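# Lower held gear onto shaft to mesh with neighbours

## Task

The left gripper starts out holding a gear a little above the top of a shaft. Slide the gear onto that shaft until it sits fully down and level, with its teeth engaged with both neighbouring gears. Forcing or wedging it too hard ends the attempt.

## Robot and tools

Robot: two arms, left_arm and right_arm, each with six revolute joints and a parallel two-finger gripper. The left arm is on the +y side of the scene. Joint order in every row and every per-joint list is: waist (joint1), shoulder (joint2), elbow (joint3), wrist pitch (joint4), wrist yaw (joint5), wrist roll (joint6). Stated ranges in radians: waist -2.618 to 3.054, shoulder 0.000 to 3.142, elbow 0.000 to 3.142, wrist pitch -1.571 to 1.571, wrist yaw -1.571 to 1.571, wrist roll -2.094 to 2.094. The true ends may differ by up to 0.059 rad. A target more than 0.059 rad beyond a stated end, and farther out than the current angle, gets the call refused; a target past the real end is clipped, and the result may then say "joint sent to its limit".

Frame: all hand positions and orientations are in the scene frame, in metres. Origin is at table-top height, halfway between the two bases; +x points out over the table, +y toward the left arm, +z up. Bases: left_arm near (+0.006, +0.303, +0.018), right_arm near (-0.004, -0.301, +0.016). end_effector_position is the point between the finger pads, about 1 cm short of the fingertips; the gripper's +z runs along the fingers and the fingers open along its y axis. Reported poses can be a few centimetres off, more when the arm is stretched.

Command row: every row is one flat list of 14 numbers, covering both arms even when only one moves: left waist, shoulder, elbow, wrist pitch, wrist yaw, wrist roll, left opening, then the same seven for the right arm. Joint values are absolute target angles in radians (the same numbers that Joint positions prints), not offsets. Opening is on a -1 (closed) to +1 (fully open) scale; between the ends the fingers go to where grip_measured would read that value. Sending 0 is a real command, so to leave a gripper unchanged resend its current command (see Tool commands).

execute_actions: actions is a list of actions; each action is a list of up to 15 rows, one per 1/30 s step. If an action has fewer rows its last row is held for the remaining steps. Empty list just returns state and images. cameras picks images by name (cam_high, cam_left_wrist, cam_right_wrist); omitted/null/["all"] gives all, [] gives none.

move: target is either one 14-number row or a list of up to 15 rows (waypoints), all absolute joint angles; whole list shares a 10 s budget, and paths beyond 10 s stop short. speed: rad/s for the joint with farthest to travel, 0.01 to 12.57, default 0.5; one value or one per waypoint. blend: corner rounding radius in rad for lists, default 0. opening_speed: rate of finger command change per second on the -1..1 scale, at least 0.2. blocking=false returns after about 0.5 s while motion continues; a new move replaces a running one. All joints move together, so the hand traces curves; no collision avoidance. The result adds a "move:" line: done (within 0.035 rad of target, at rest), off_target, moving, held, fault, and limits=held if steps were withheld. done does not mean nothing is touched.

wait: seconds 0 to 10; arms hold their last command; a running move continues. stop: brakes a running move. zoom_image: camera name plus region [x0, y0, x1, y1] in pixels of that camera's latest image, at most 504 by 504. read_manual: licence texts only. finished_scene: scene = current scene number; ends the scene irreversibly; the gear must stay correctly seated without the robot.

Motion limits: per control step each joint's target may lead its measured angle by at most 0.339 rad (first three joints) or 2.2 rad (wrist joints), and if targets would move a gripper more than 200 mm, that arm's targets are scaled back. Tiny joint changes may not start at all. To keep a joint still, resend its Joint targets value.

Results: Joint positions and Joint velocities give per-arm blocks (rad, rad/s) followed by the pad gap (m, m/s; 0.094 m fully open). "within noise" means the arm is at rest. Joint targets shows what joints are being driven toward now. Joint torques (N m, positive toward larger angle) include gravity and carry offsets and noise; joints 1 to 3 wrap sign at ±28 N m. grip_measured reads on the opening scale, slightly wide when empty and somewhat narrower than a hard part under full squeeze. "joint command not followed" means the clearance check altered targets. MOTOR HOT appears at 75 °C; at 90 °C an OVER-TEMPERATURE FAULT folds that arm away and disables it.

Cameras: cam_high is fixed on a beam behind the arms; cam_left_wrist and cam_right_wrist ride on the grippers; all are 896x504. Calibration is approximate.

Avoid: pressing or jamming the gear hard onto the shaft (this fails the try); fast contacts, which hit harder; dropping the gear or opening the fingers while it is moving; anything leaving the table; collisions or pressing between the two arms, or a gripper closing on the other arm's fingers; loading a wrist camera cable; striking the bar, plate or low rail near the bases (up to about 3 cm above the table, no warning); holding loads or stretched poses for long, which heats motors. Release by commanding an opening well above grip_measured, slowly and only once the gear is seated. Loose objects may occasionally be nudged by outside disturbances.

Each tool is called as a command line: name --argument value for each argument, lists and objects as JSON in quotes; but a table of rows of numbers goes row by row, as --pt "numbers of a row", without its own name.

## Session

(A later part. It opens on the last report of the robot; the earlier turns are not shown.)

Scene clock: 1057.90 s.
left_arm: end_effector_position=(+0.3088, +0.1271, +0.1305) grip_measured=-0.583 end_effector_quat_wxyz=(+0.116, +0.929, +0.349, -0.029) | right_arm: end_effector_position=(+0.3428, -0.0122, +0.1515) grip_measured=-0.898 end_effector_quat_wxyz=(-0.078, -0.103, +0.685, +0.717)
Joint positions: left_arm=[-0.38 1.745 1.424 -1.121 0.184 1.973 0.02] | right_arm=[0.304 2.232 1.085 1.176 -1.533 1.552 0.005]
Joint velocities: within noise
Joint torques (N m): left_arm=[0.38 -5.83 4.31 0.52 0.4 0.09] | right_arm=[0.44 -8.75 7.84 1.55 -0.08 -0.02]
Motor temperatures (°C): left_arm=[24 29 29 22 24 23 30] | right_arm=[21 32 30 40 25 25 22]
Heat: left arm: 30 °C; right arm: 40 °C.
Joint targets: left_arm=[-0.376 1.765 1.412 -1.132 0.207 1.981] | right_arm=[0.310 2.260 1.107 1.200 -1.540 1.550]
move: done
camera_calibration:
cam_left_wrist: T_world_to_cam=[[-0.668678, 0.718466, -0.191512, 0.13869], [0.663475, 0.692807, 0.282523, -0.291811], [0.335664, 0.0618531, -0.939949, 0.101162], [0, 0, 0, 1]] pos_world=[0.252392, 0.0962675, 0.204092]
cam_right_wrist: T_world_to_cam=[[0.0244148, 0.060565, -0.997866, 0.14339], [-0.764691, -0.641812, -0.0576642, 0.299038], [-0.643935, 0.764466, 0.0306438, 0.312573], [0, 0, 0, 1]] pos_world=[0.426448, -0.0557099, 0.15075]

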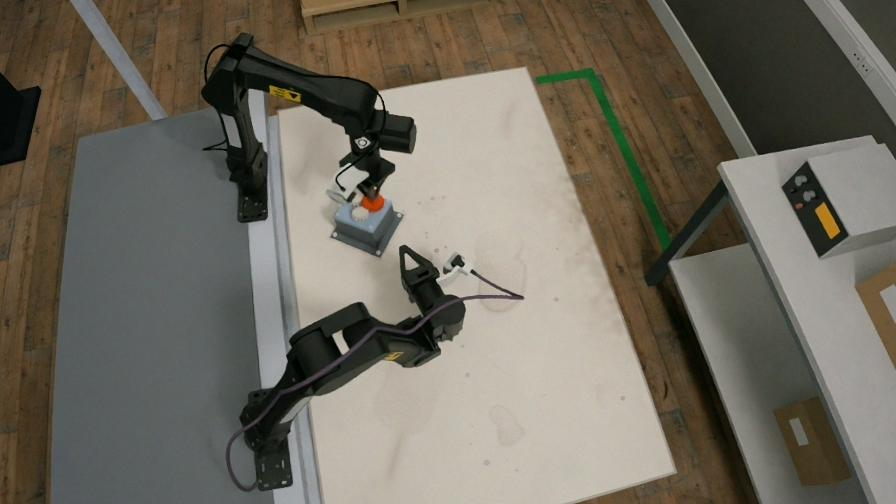

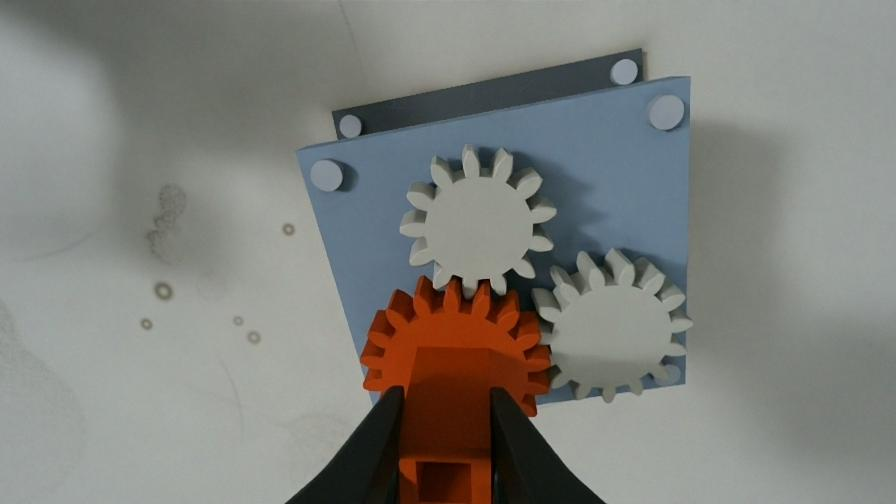

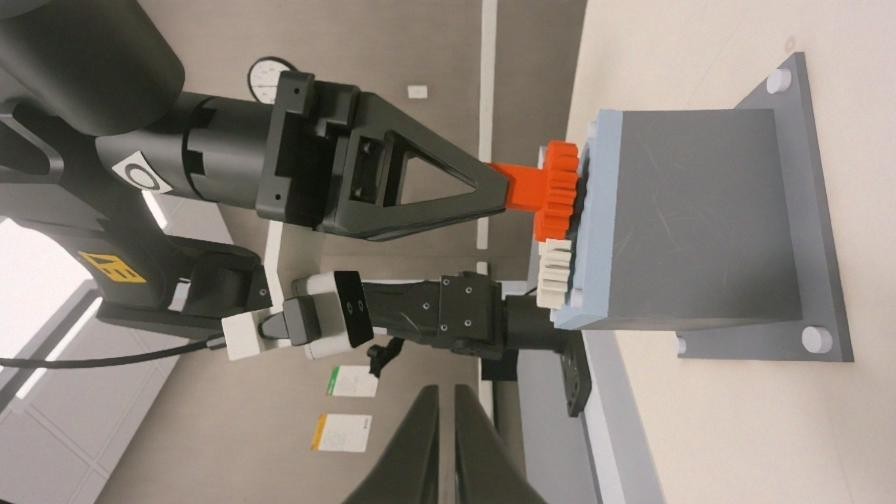

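move --target '[-0.376, 1.765, 1.400, -1.120, 0.207, 1.981, -0.85, 0.31, 2.26, 1.107, 1.20, -1.54, 1.55, -0.9]' --speed 0.03

zoom_image --camera "cam_right_wrist" --region '[480, 120, 600, 260]'

Scene clock: 1066.67 s.
left_arm: end_effector_position=(+0.3087, +0.1270, +0.1280) grip_measured=-0.583 end_effector_quat_wxyz=(+0.116, +0.929, +0.349, -0.029) | right_arm: end_effector_position=(+0.3428, -0.0122, +0.1515) grip_measured=-0.898 end_effector_quat_wxyz=(-0.078, -0.103, +0.685, +0.717)
Joint positions: left_arm=[-0.38 1.745 1.414 -1.11 0.184 1.973 0.02] | right_arm=[0.304 2.232 1.085 1.176 -1.533 1.552 0.005]
Joint velocities: within noise
Joint torques (N m): left_arm=[0.38 -5.85 4.18 0.53 0.4 0.09] | right_arm=[0.44 -8.75 7.84 1.56 -0.07 -0.01]
Motor temperatures (°C): left_arm=[24 29 29 22 24 23 30] | right_arm=[21 32 30 40 25 25 22]
Heat: left arm: 30 °C; right arm: 40 °C.
Joint targets: left_arm=[-0.376 1.765 1.400 -1.120 0.207 1.981] | right_arm=[0.310 2.260 1.107 1.200 -1.540 1.550]
move: done
camera_calibration:
cam_left_wrist: T_world_to_cam=[[-0.668271, 0.718618, -0.19236, 0.138131], [0.663576, 0.692711, 0.282521, -0.290988], [0.336275, 0.061155, -0.939776, 0.0987576], [0, 0, 0, 1]] pos_world=[0.252191, 0.0962679, 0.201591]
cam_right_wrist: T_world_to_cam=[[0.0244148, 0.060565, -0.997866, 0.14339], [-0.764691, -0.641812, -0.0576642, 0.299038], [-0.643935, 0.764466, 0.0306438, 0.312573], [0, 0, 0, 1]] pos_world=[0.426448, -0.0557099, 0.15075]

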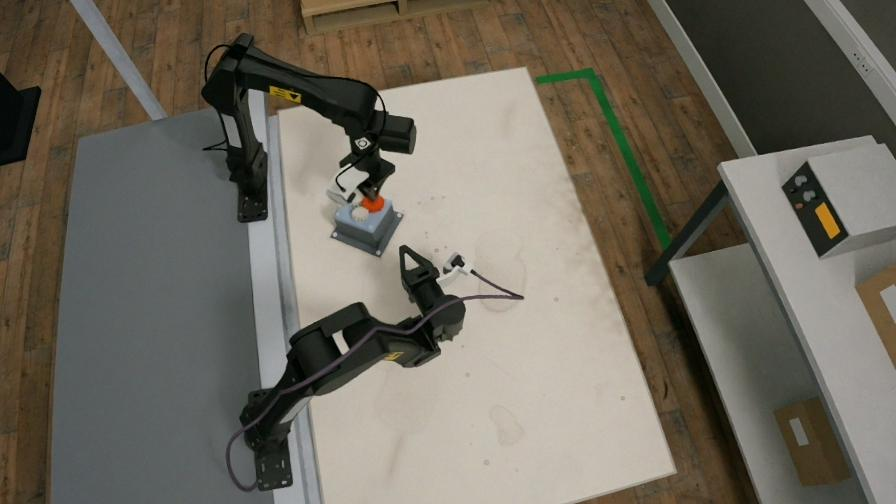

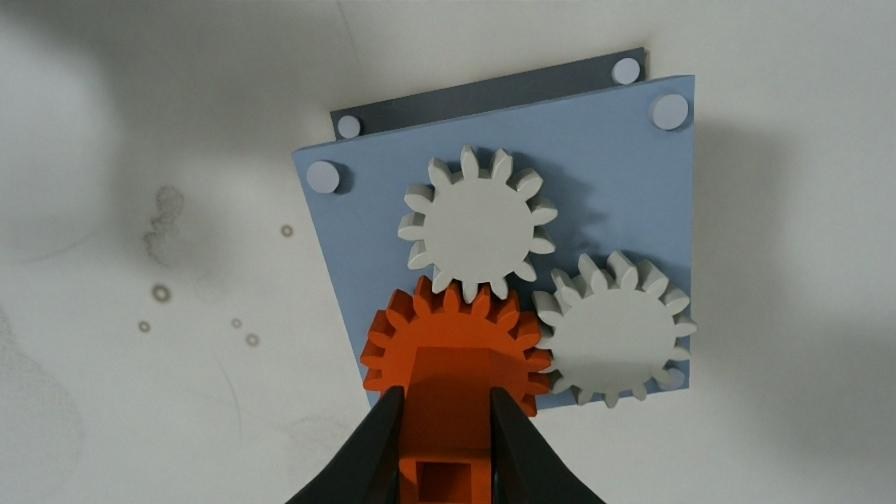

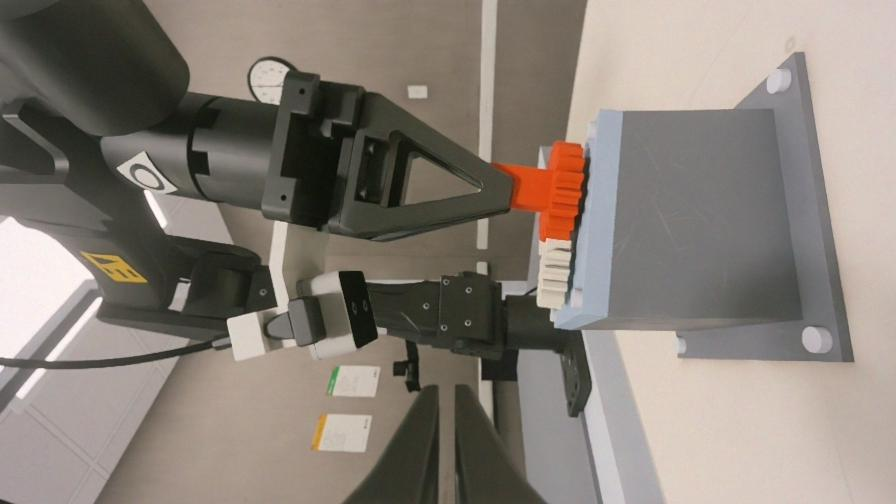

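Scaled by 3.600.

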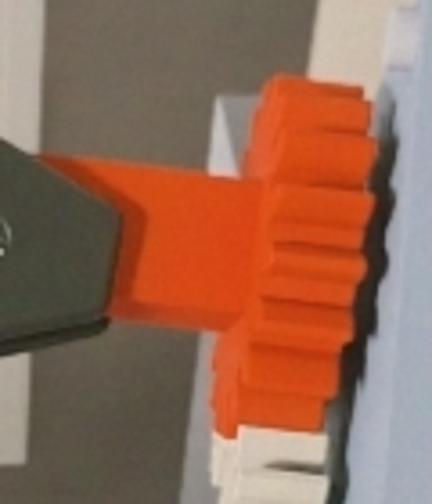

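move --target '[-0.376, 1.765, 1.394, -1.114, 0.207, 1.981, -0.85, 0.31, 2.26, 1.107, 1.20, -1.54, 1.55, -0.9]' --speed 0.03

zoom_image --camera "cam_right_wrist" --region '[480, 120, 600, 260]'

Scene clock: 1071.57 s.
left_arm: end_effector_position=(+0.3087, +0.1269, +0.1273) grip_measured=-0.583 end_effector_quat_wxyz=(+0.116, +0.929, +0.349, -0.029) | right_arm: end_effector_position=(+0.3428, -0.0122, +0.1515) grip_measured=-0.898 end_effector_quat_wxyz=(-0.078, -0.103, +0.685, +0.717)
Joint positions: left_arm=[-0.38 1.745 1.411 -1.107 0.185 1.973 0.02] | right_arm=[0.304 2.232 1.085 1.176 -1.533 1.552 0.005]
Joint velocities: within noise
Joint torques (N m): left_arm=[0.38 -5.83 3.99 0.56 0.39 0.09] | right_arm=[0.44 -8.75 7.84 1.56 -0.08 -0.02]
Motor temperatures (°C): left_arm=[24 29 29 22 24 23 30] | right_arm=[21 32 30 40 25 25 22]
Heat: left arm: 30 °C; right arm: 40 °C.
Joint targets: left_arm=[-0.376 1.765 1.394 -1.114 0.207 1.981] | right_arm=[0.310 2.260 1.107 1.200 -1.540 1.550]
move: done
camera_calibration:
cam_left_wrist: T_world_to_cam=[[-0.668263, 0.718503, -0.192818, 0.138097], [0.663535, 0.692874, 0.282218, -0.290734], [0.336373, 0.0606545, -0.939774, 0.0981226], [0, 0, 0, 1]] pos_world=[0.252191, 0.096268, 0.200891]
cam_right_wrist: T_world_to_cam=[[0.0244148, 0.060565, -0.997866, 0.14339], [-0.764691, -0.641812, -0.0576642, 0.299038], [-0.643935, 0.764466, 0.0306438, 0.312573], [0, 0, 0, 1]] pos_world=[0.426448, -0.0557099, 0.15075]

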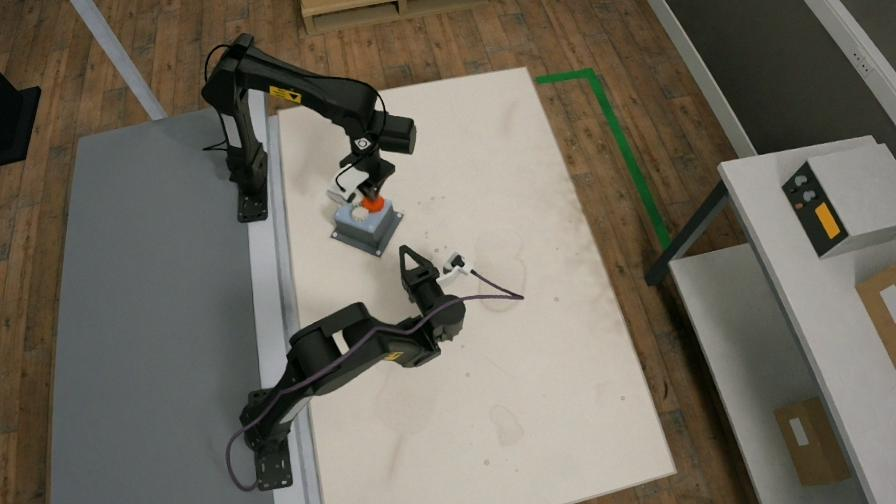

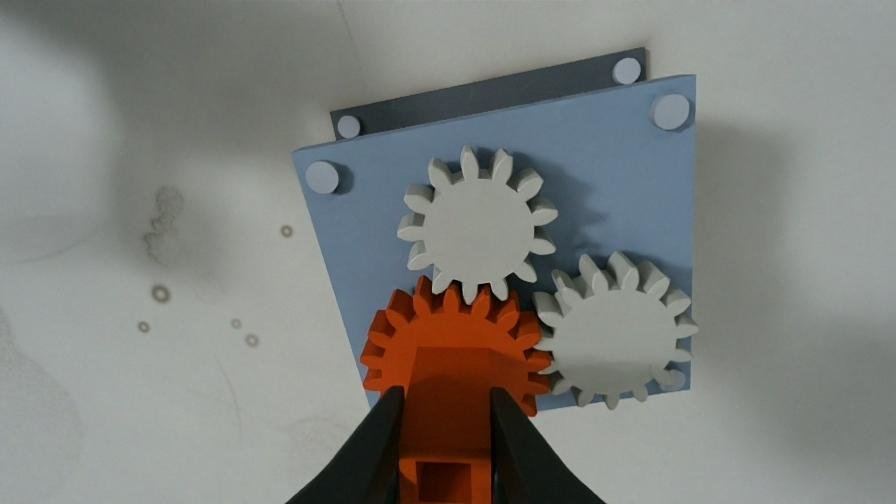

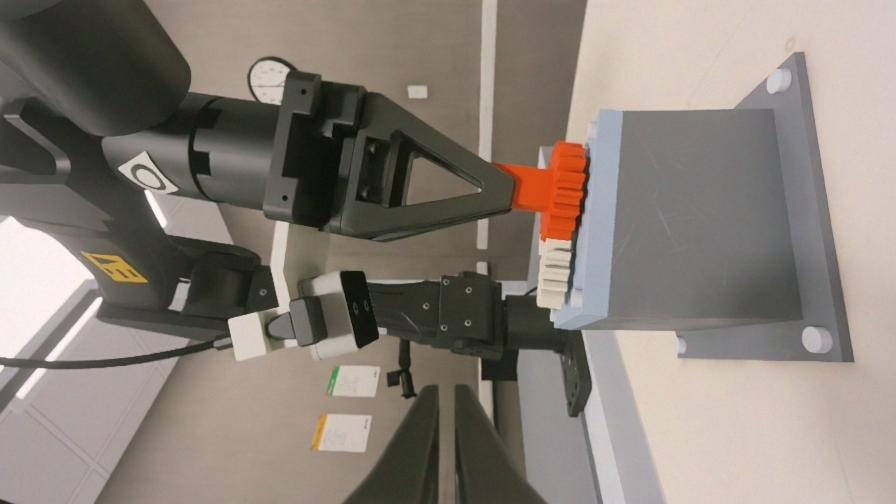

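Scaled by 3.600.

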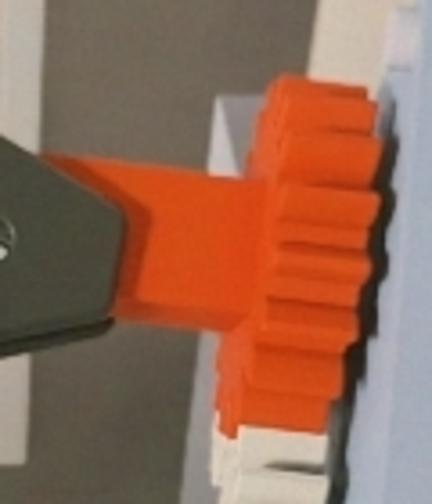

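move --target '[-0.376, 1.765, 1.395, -1.115, 0.207, 1.981, 0.3, 0.31, 2.26, 1.107, 1.20, -1.54, 1.55, -0.9]' --opening_speed 0.4

zoom_image --camera "cam_right_wrist" --region '[480, 120, 600, 260]'

Scene clock: 1078.97 s.
left_arm: end_effector_position=(+0.3101, +0.1265, +0.1266) grip_measured=+0.298 end_effector_quat_wxyz=(+0.119, +0.929, +0.349, -0.027) | right_arm: end_effector_position=(+0.3428, -0.0122, +0.1515) grip_measured=-0.898 end_effector_quat_wxyz=(-0.078, -0.103, +0.685, +0.717)
Joint positions: left_arm=[-0.379 1.745 1.408 -1.097 0.185 1.974 0.061] | right_arm=[0.304 2.232 1.085 1.176 -1.533 1.552 0.005]
Joint velocities: within noise
Joint torques (N m): left_arm=[0.32 -5.85 4.3 0.47 0.39 0.08] | right_arm=[0.44 -8.76 7.86 1.56 -0.07 -0.01]
Motor temperatures (°C): left_arm=[24 29 29 22 24 23 30] | right_arm=[21 32 30 40 25 25 22]
Heat: left arm: 30 °C; right arm: 40 °C.
Joint targets: left_arm=[-0.376 1.765 1.395 -1.115 0.207 1.981] | right_arm=[0.310 2.260 1.107 1.200 -1.540 1.550]
move: done
camera_calibration:
cam_left_wrist: T_world_to_cam=[[-0.667533, 0.717612, -0.198575, 0.139857], [0.661663, 0.694019, 0.283795, -0.290886], [0.34147, 0.0580531, -0.938098, 0.0955789], [0, 0, 0, 1]] pos_world=[0.25319, 0.0959682, 0.199987]
cam_right_wrist: T_world_to_cam=[[0.0244148, 0.060565, -0.997866, 0.14339], [-0.764691, -0.641812, -0.0576642, 0.299038], [-0.643935, 0.764466, 0.0306438, 0.312573], [0, 0, 0, 1]] pos_world=[0.426448, -0.0557099, 0.15075]

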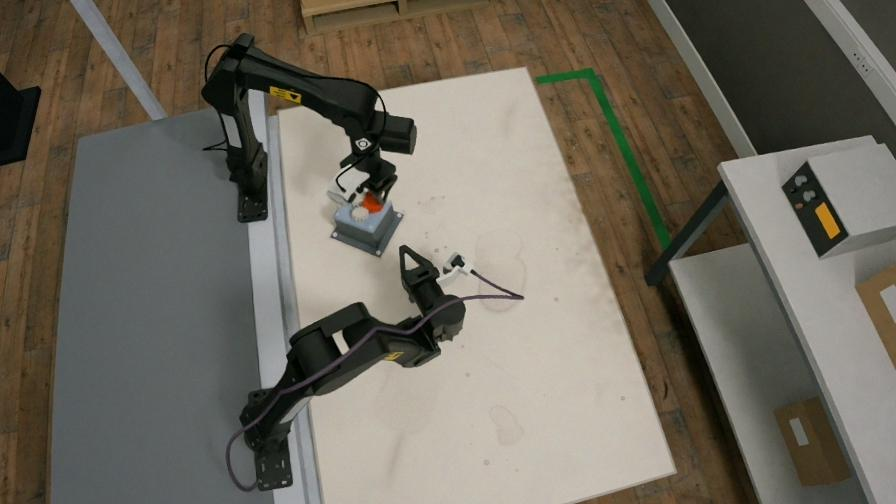

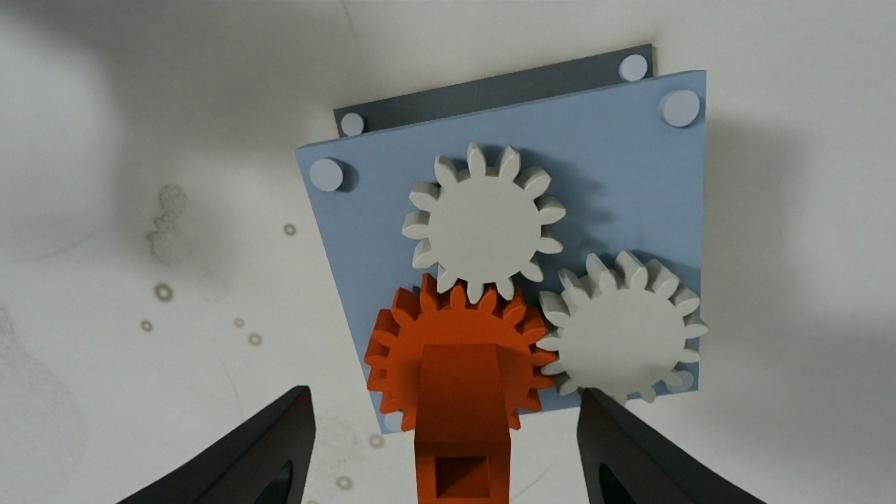

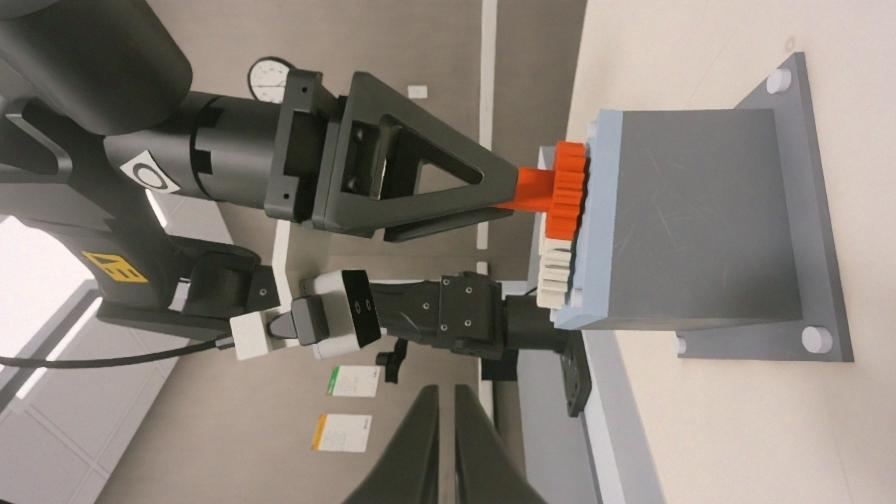

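Scaled by 3.600.

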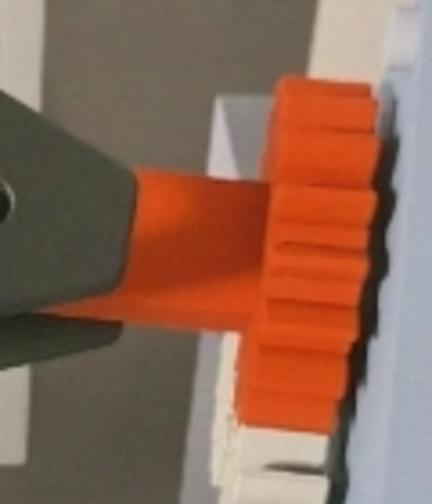

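move --pt "-0.366 1.76 1.475 -1.20 0.207 1.975 0.3 0.31 2.26 1.107 1.20 -1.54 1.55 -0.9" --pt "-0.346 1.75 1.66 -1.40 0.207 1.955 0.3 0.31 2.26 1.107 1.20 -1.54 1.55 -0.9" --speed '[0.12, 0.4]' --blend 0.02

zoom_image --camera "cam_right_wrist" --region '[480, 120, 600, 260]'

zoom_image --camera "cam_left_wrist" --region '[350, 150, 750, 504]'

Scene clock: 1087.67 s.
left_arm: end_effector_position=(+0.3085, +0.1399, +0.1851) grip_measured=+0.298 end_effector_quat_wxyz=(+0.109, +0.922, +0.369, -0.035) | right_arm: end_effector_position=(+0.3428, -0.0122, +0.1515) grip_measured=-0.898 end_effector_quat_wxyz=(-0.078, -0.103, +0.685, +0.717)
Joint positions: left_arm=[-0.349 1.745 1.644 -1.361 0.185 1.963 0.061] | right_arm=[0.304 2.232 1.085 1.176 -1.533 1.552 0.005]
Joint velocities: within noise
Joint torques (N m): left_arm=[0.34 -7.01 6.27 0.24 0.39 -0.09] | right_arm=[0.44 -8.75 7.84 1.56 -0.07 -0.02]
Motor temperatures (°C): left_arm=[24 29 29 22 24 23 29] | right_arm=[21 32 30 40 25 25 22]
Heat: left arm: 29 °C; right arm: 40 °C.
Joint targets: left_arm=[-0.346 1.750 1.660 -1.400 0.207 1.955] | right_arm=[0.310 2.260 1.107 1.200 -1.540 1.550]
move: off_target (left_arm); left_arm: the wrist pitch is farthest, 0.039 rad from its target
camera_calibration:
cam_left_wrist: T_world_to_cam=[[-0.700881, 0.692368, -0.171445, 0.149618], [0.641272, 0.716895, 0.273555, -0.310795], [0.312308, 0.0817863, -0.946454, 0.157469], [0, 0, 0, 1]] pos_world=[0.25499, 0.106338, 0.259708]
cam_right_wrist: T_world_to_cam=[[0.0244148, 0.060565, -0.997866, 0.14339], [-0.764691, -0.641812, -0.0576642, 0.299038], [-0.643935, 0.764466, 0.0306438, 0.312573], [0, 0, 0, 1]] pos_world=[0.426448, -0.0557099, 0.15075]

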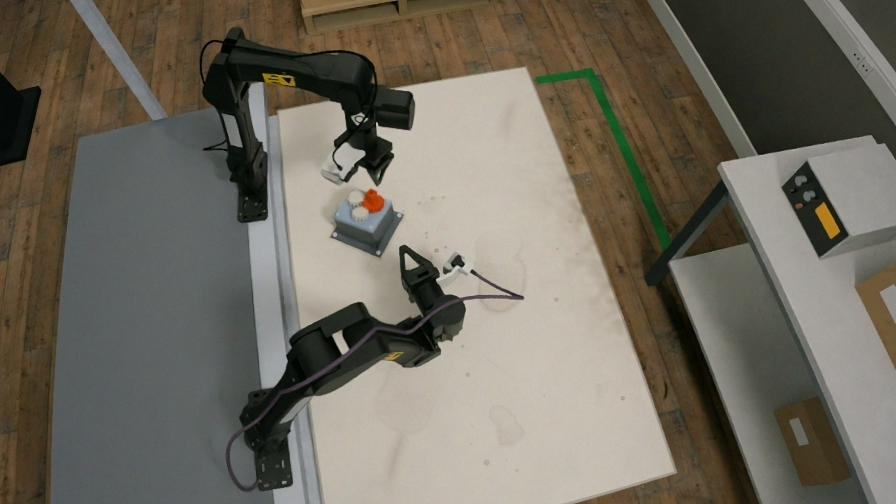

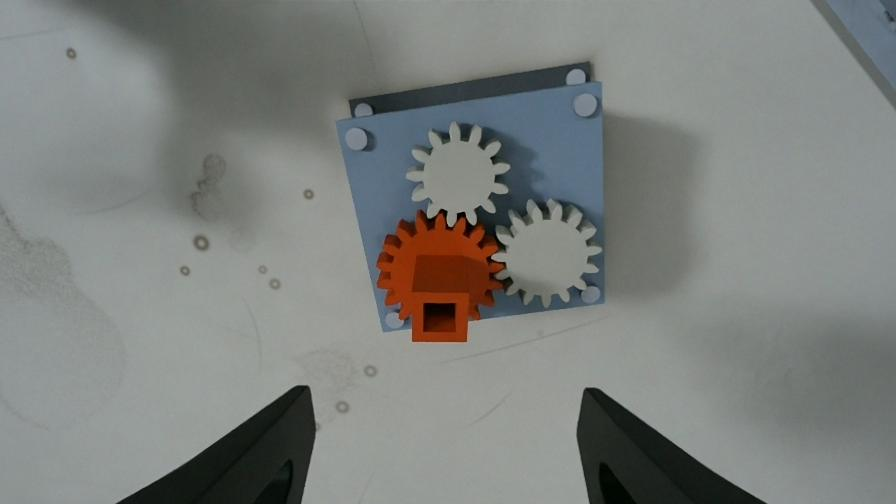

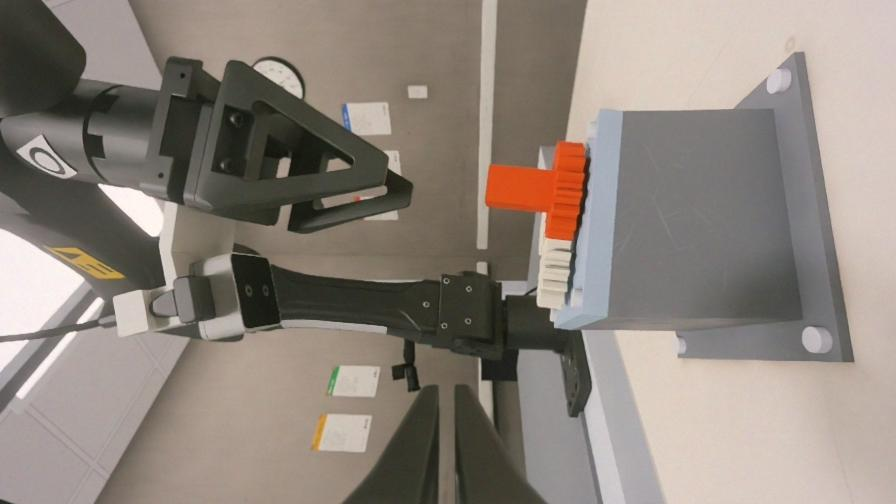

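Scaled by 3.600.

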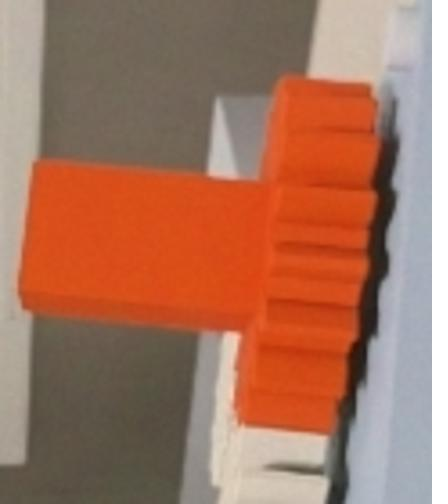

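Scaled by 1.260.

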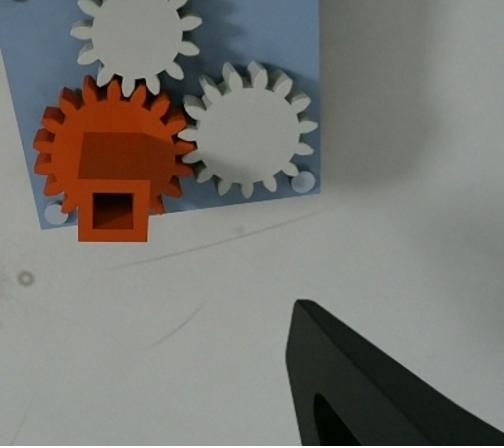

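move --target '[-0.346, 1.75, 1.66, -1.40, 0.207, 1.955, 0.3, 0.31, 2.26, 1.107, 1.20, -1.54, -1.55, -0.9]' --speed 0.6

zoom_image --camera "cam_right_wrist" --region '[270, 80, 430, 280]'

Scene clock: 1104.53 s.
left_arm: end_effector_position=(+0.3084, +0.1399, +0.1851) grip_measured=+0.298 end_effector_quat_wxyz=(+0.109, +0.922, +0.369, -0.036) | right_arm: end_effector_position=(+0.3428, -0.0123, +0.1520) grip_measured=-0.898 end_effector_quat_wxyz=(+0.715, -0.687, -0.091, +0.090)
Joint positions: left_arm=[-0.349 1.745 1.644 -1.362 0.185 1.963 0.061] | right_arm=[0.304 2.232 1.085 1.183 -1.533 -1.549 0.005]
Joint velocities: within noise
Joint torques (N m): left_arm=[0.34 -7.01 6.27 0.23 0.39 -0.09] | right_arm=[0.46 -8.75 7.86 1.48 -0.07 0.01]
Motor temperatures (°C): left_arm=[24 29 29 22 24 23 29] | right_arm=[21 32 30 40 25 25 22]
Heat: left arm: 29 °C; right arm: 40 °C.
Joint targets: left_arm=[-0.346 1.750 1.660 -1.400 0.207 1.955] | right_arm=[0.310 2.260 1.107 1.200 -1.540 -1.550]
move: off_target (left_arm); left_arm: the wrist pitch is farthest, 0.038 rad from its target
camera_calibration:
cam_left_wrist: T_world_to_cam=[[-0.701273, 0.692162, -0.17067, 0.149469], [0.641229, 0.717047, 0.273256, -0.310658], [0.311516, 0.082188, -0.94668, 0.157719], [0, 0, 0, 1]] pos_world=[0.25489, 0.106337, 0.259709]
cam_right_wrist: T_world_to_cam=[[0.00235501, -0.026752, 0.999639, -0.153216], [0.982744, -0.184828, -0.00726151, -0.302052], [0.184955, 0.982407, 0.0258551, 0.0317857], [0, 0, 0, 1]] pos_world=[0.291321, -0.0911528, 0.150145]

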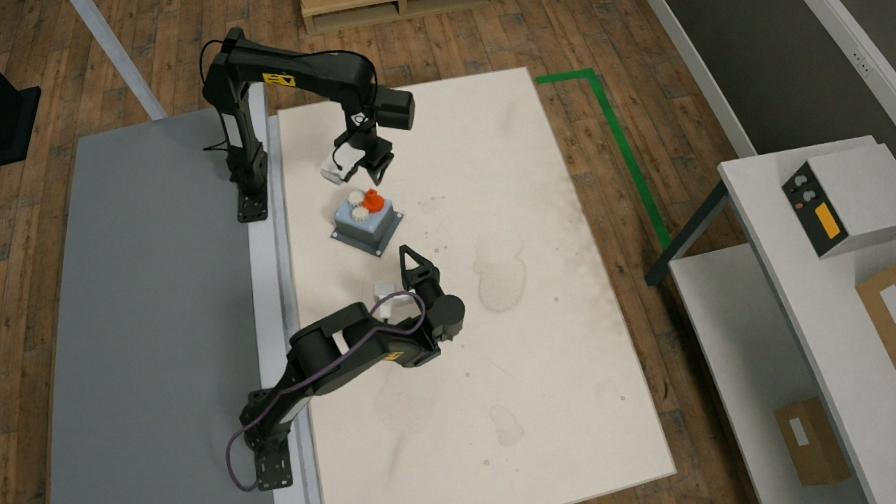

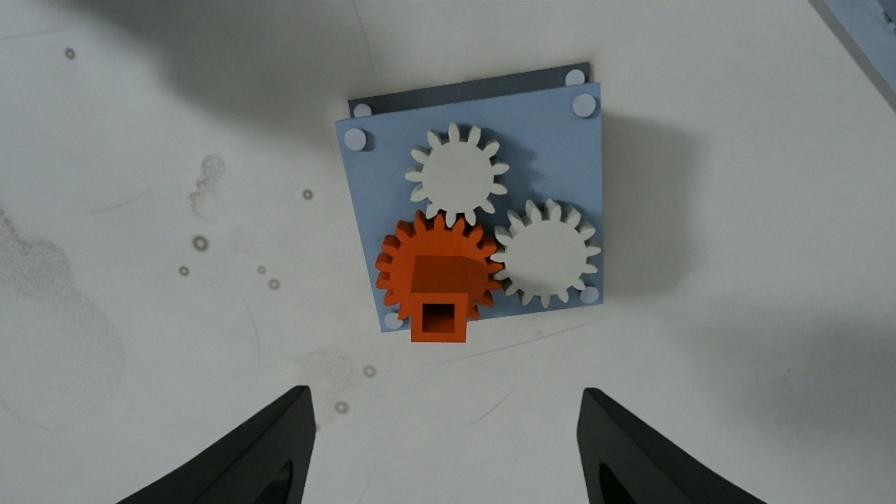

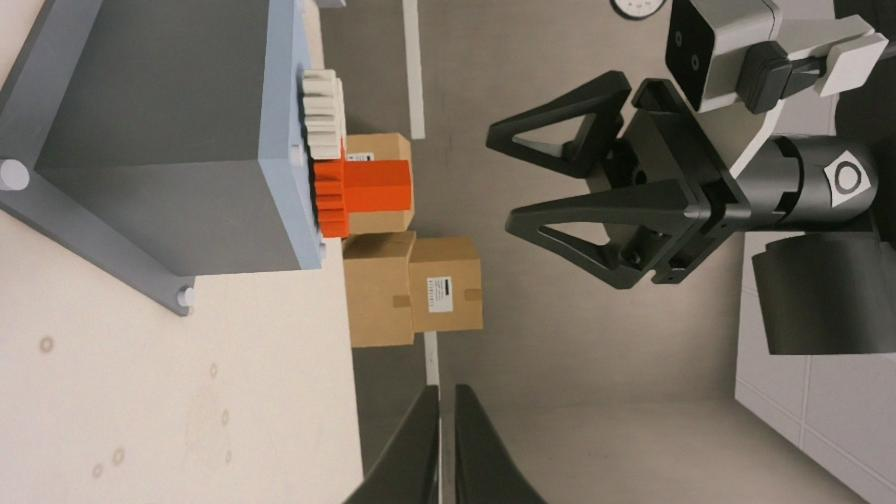

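Scaled by 2.520.

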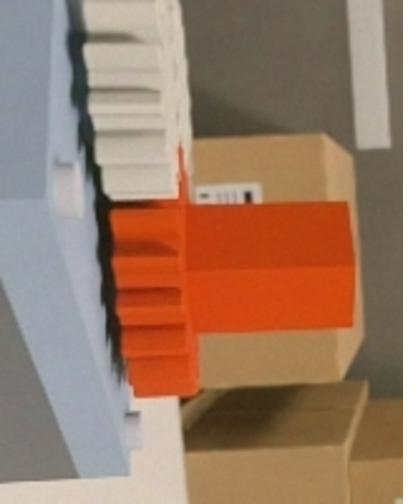

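finished_scene --scene 2

The scene is finished: the task was done.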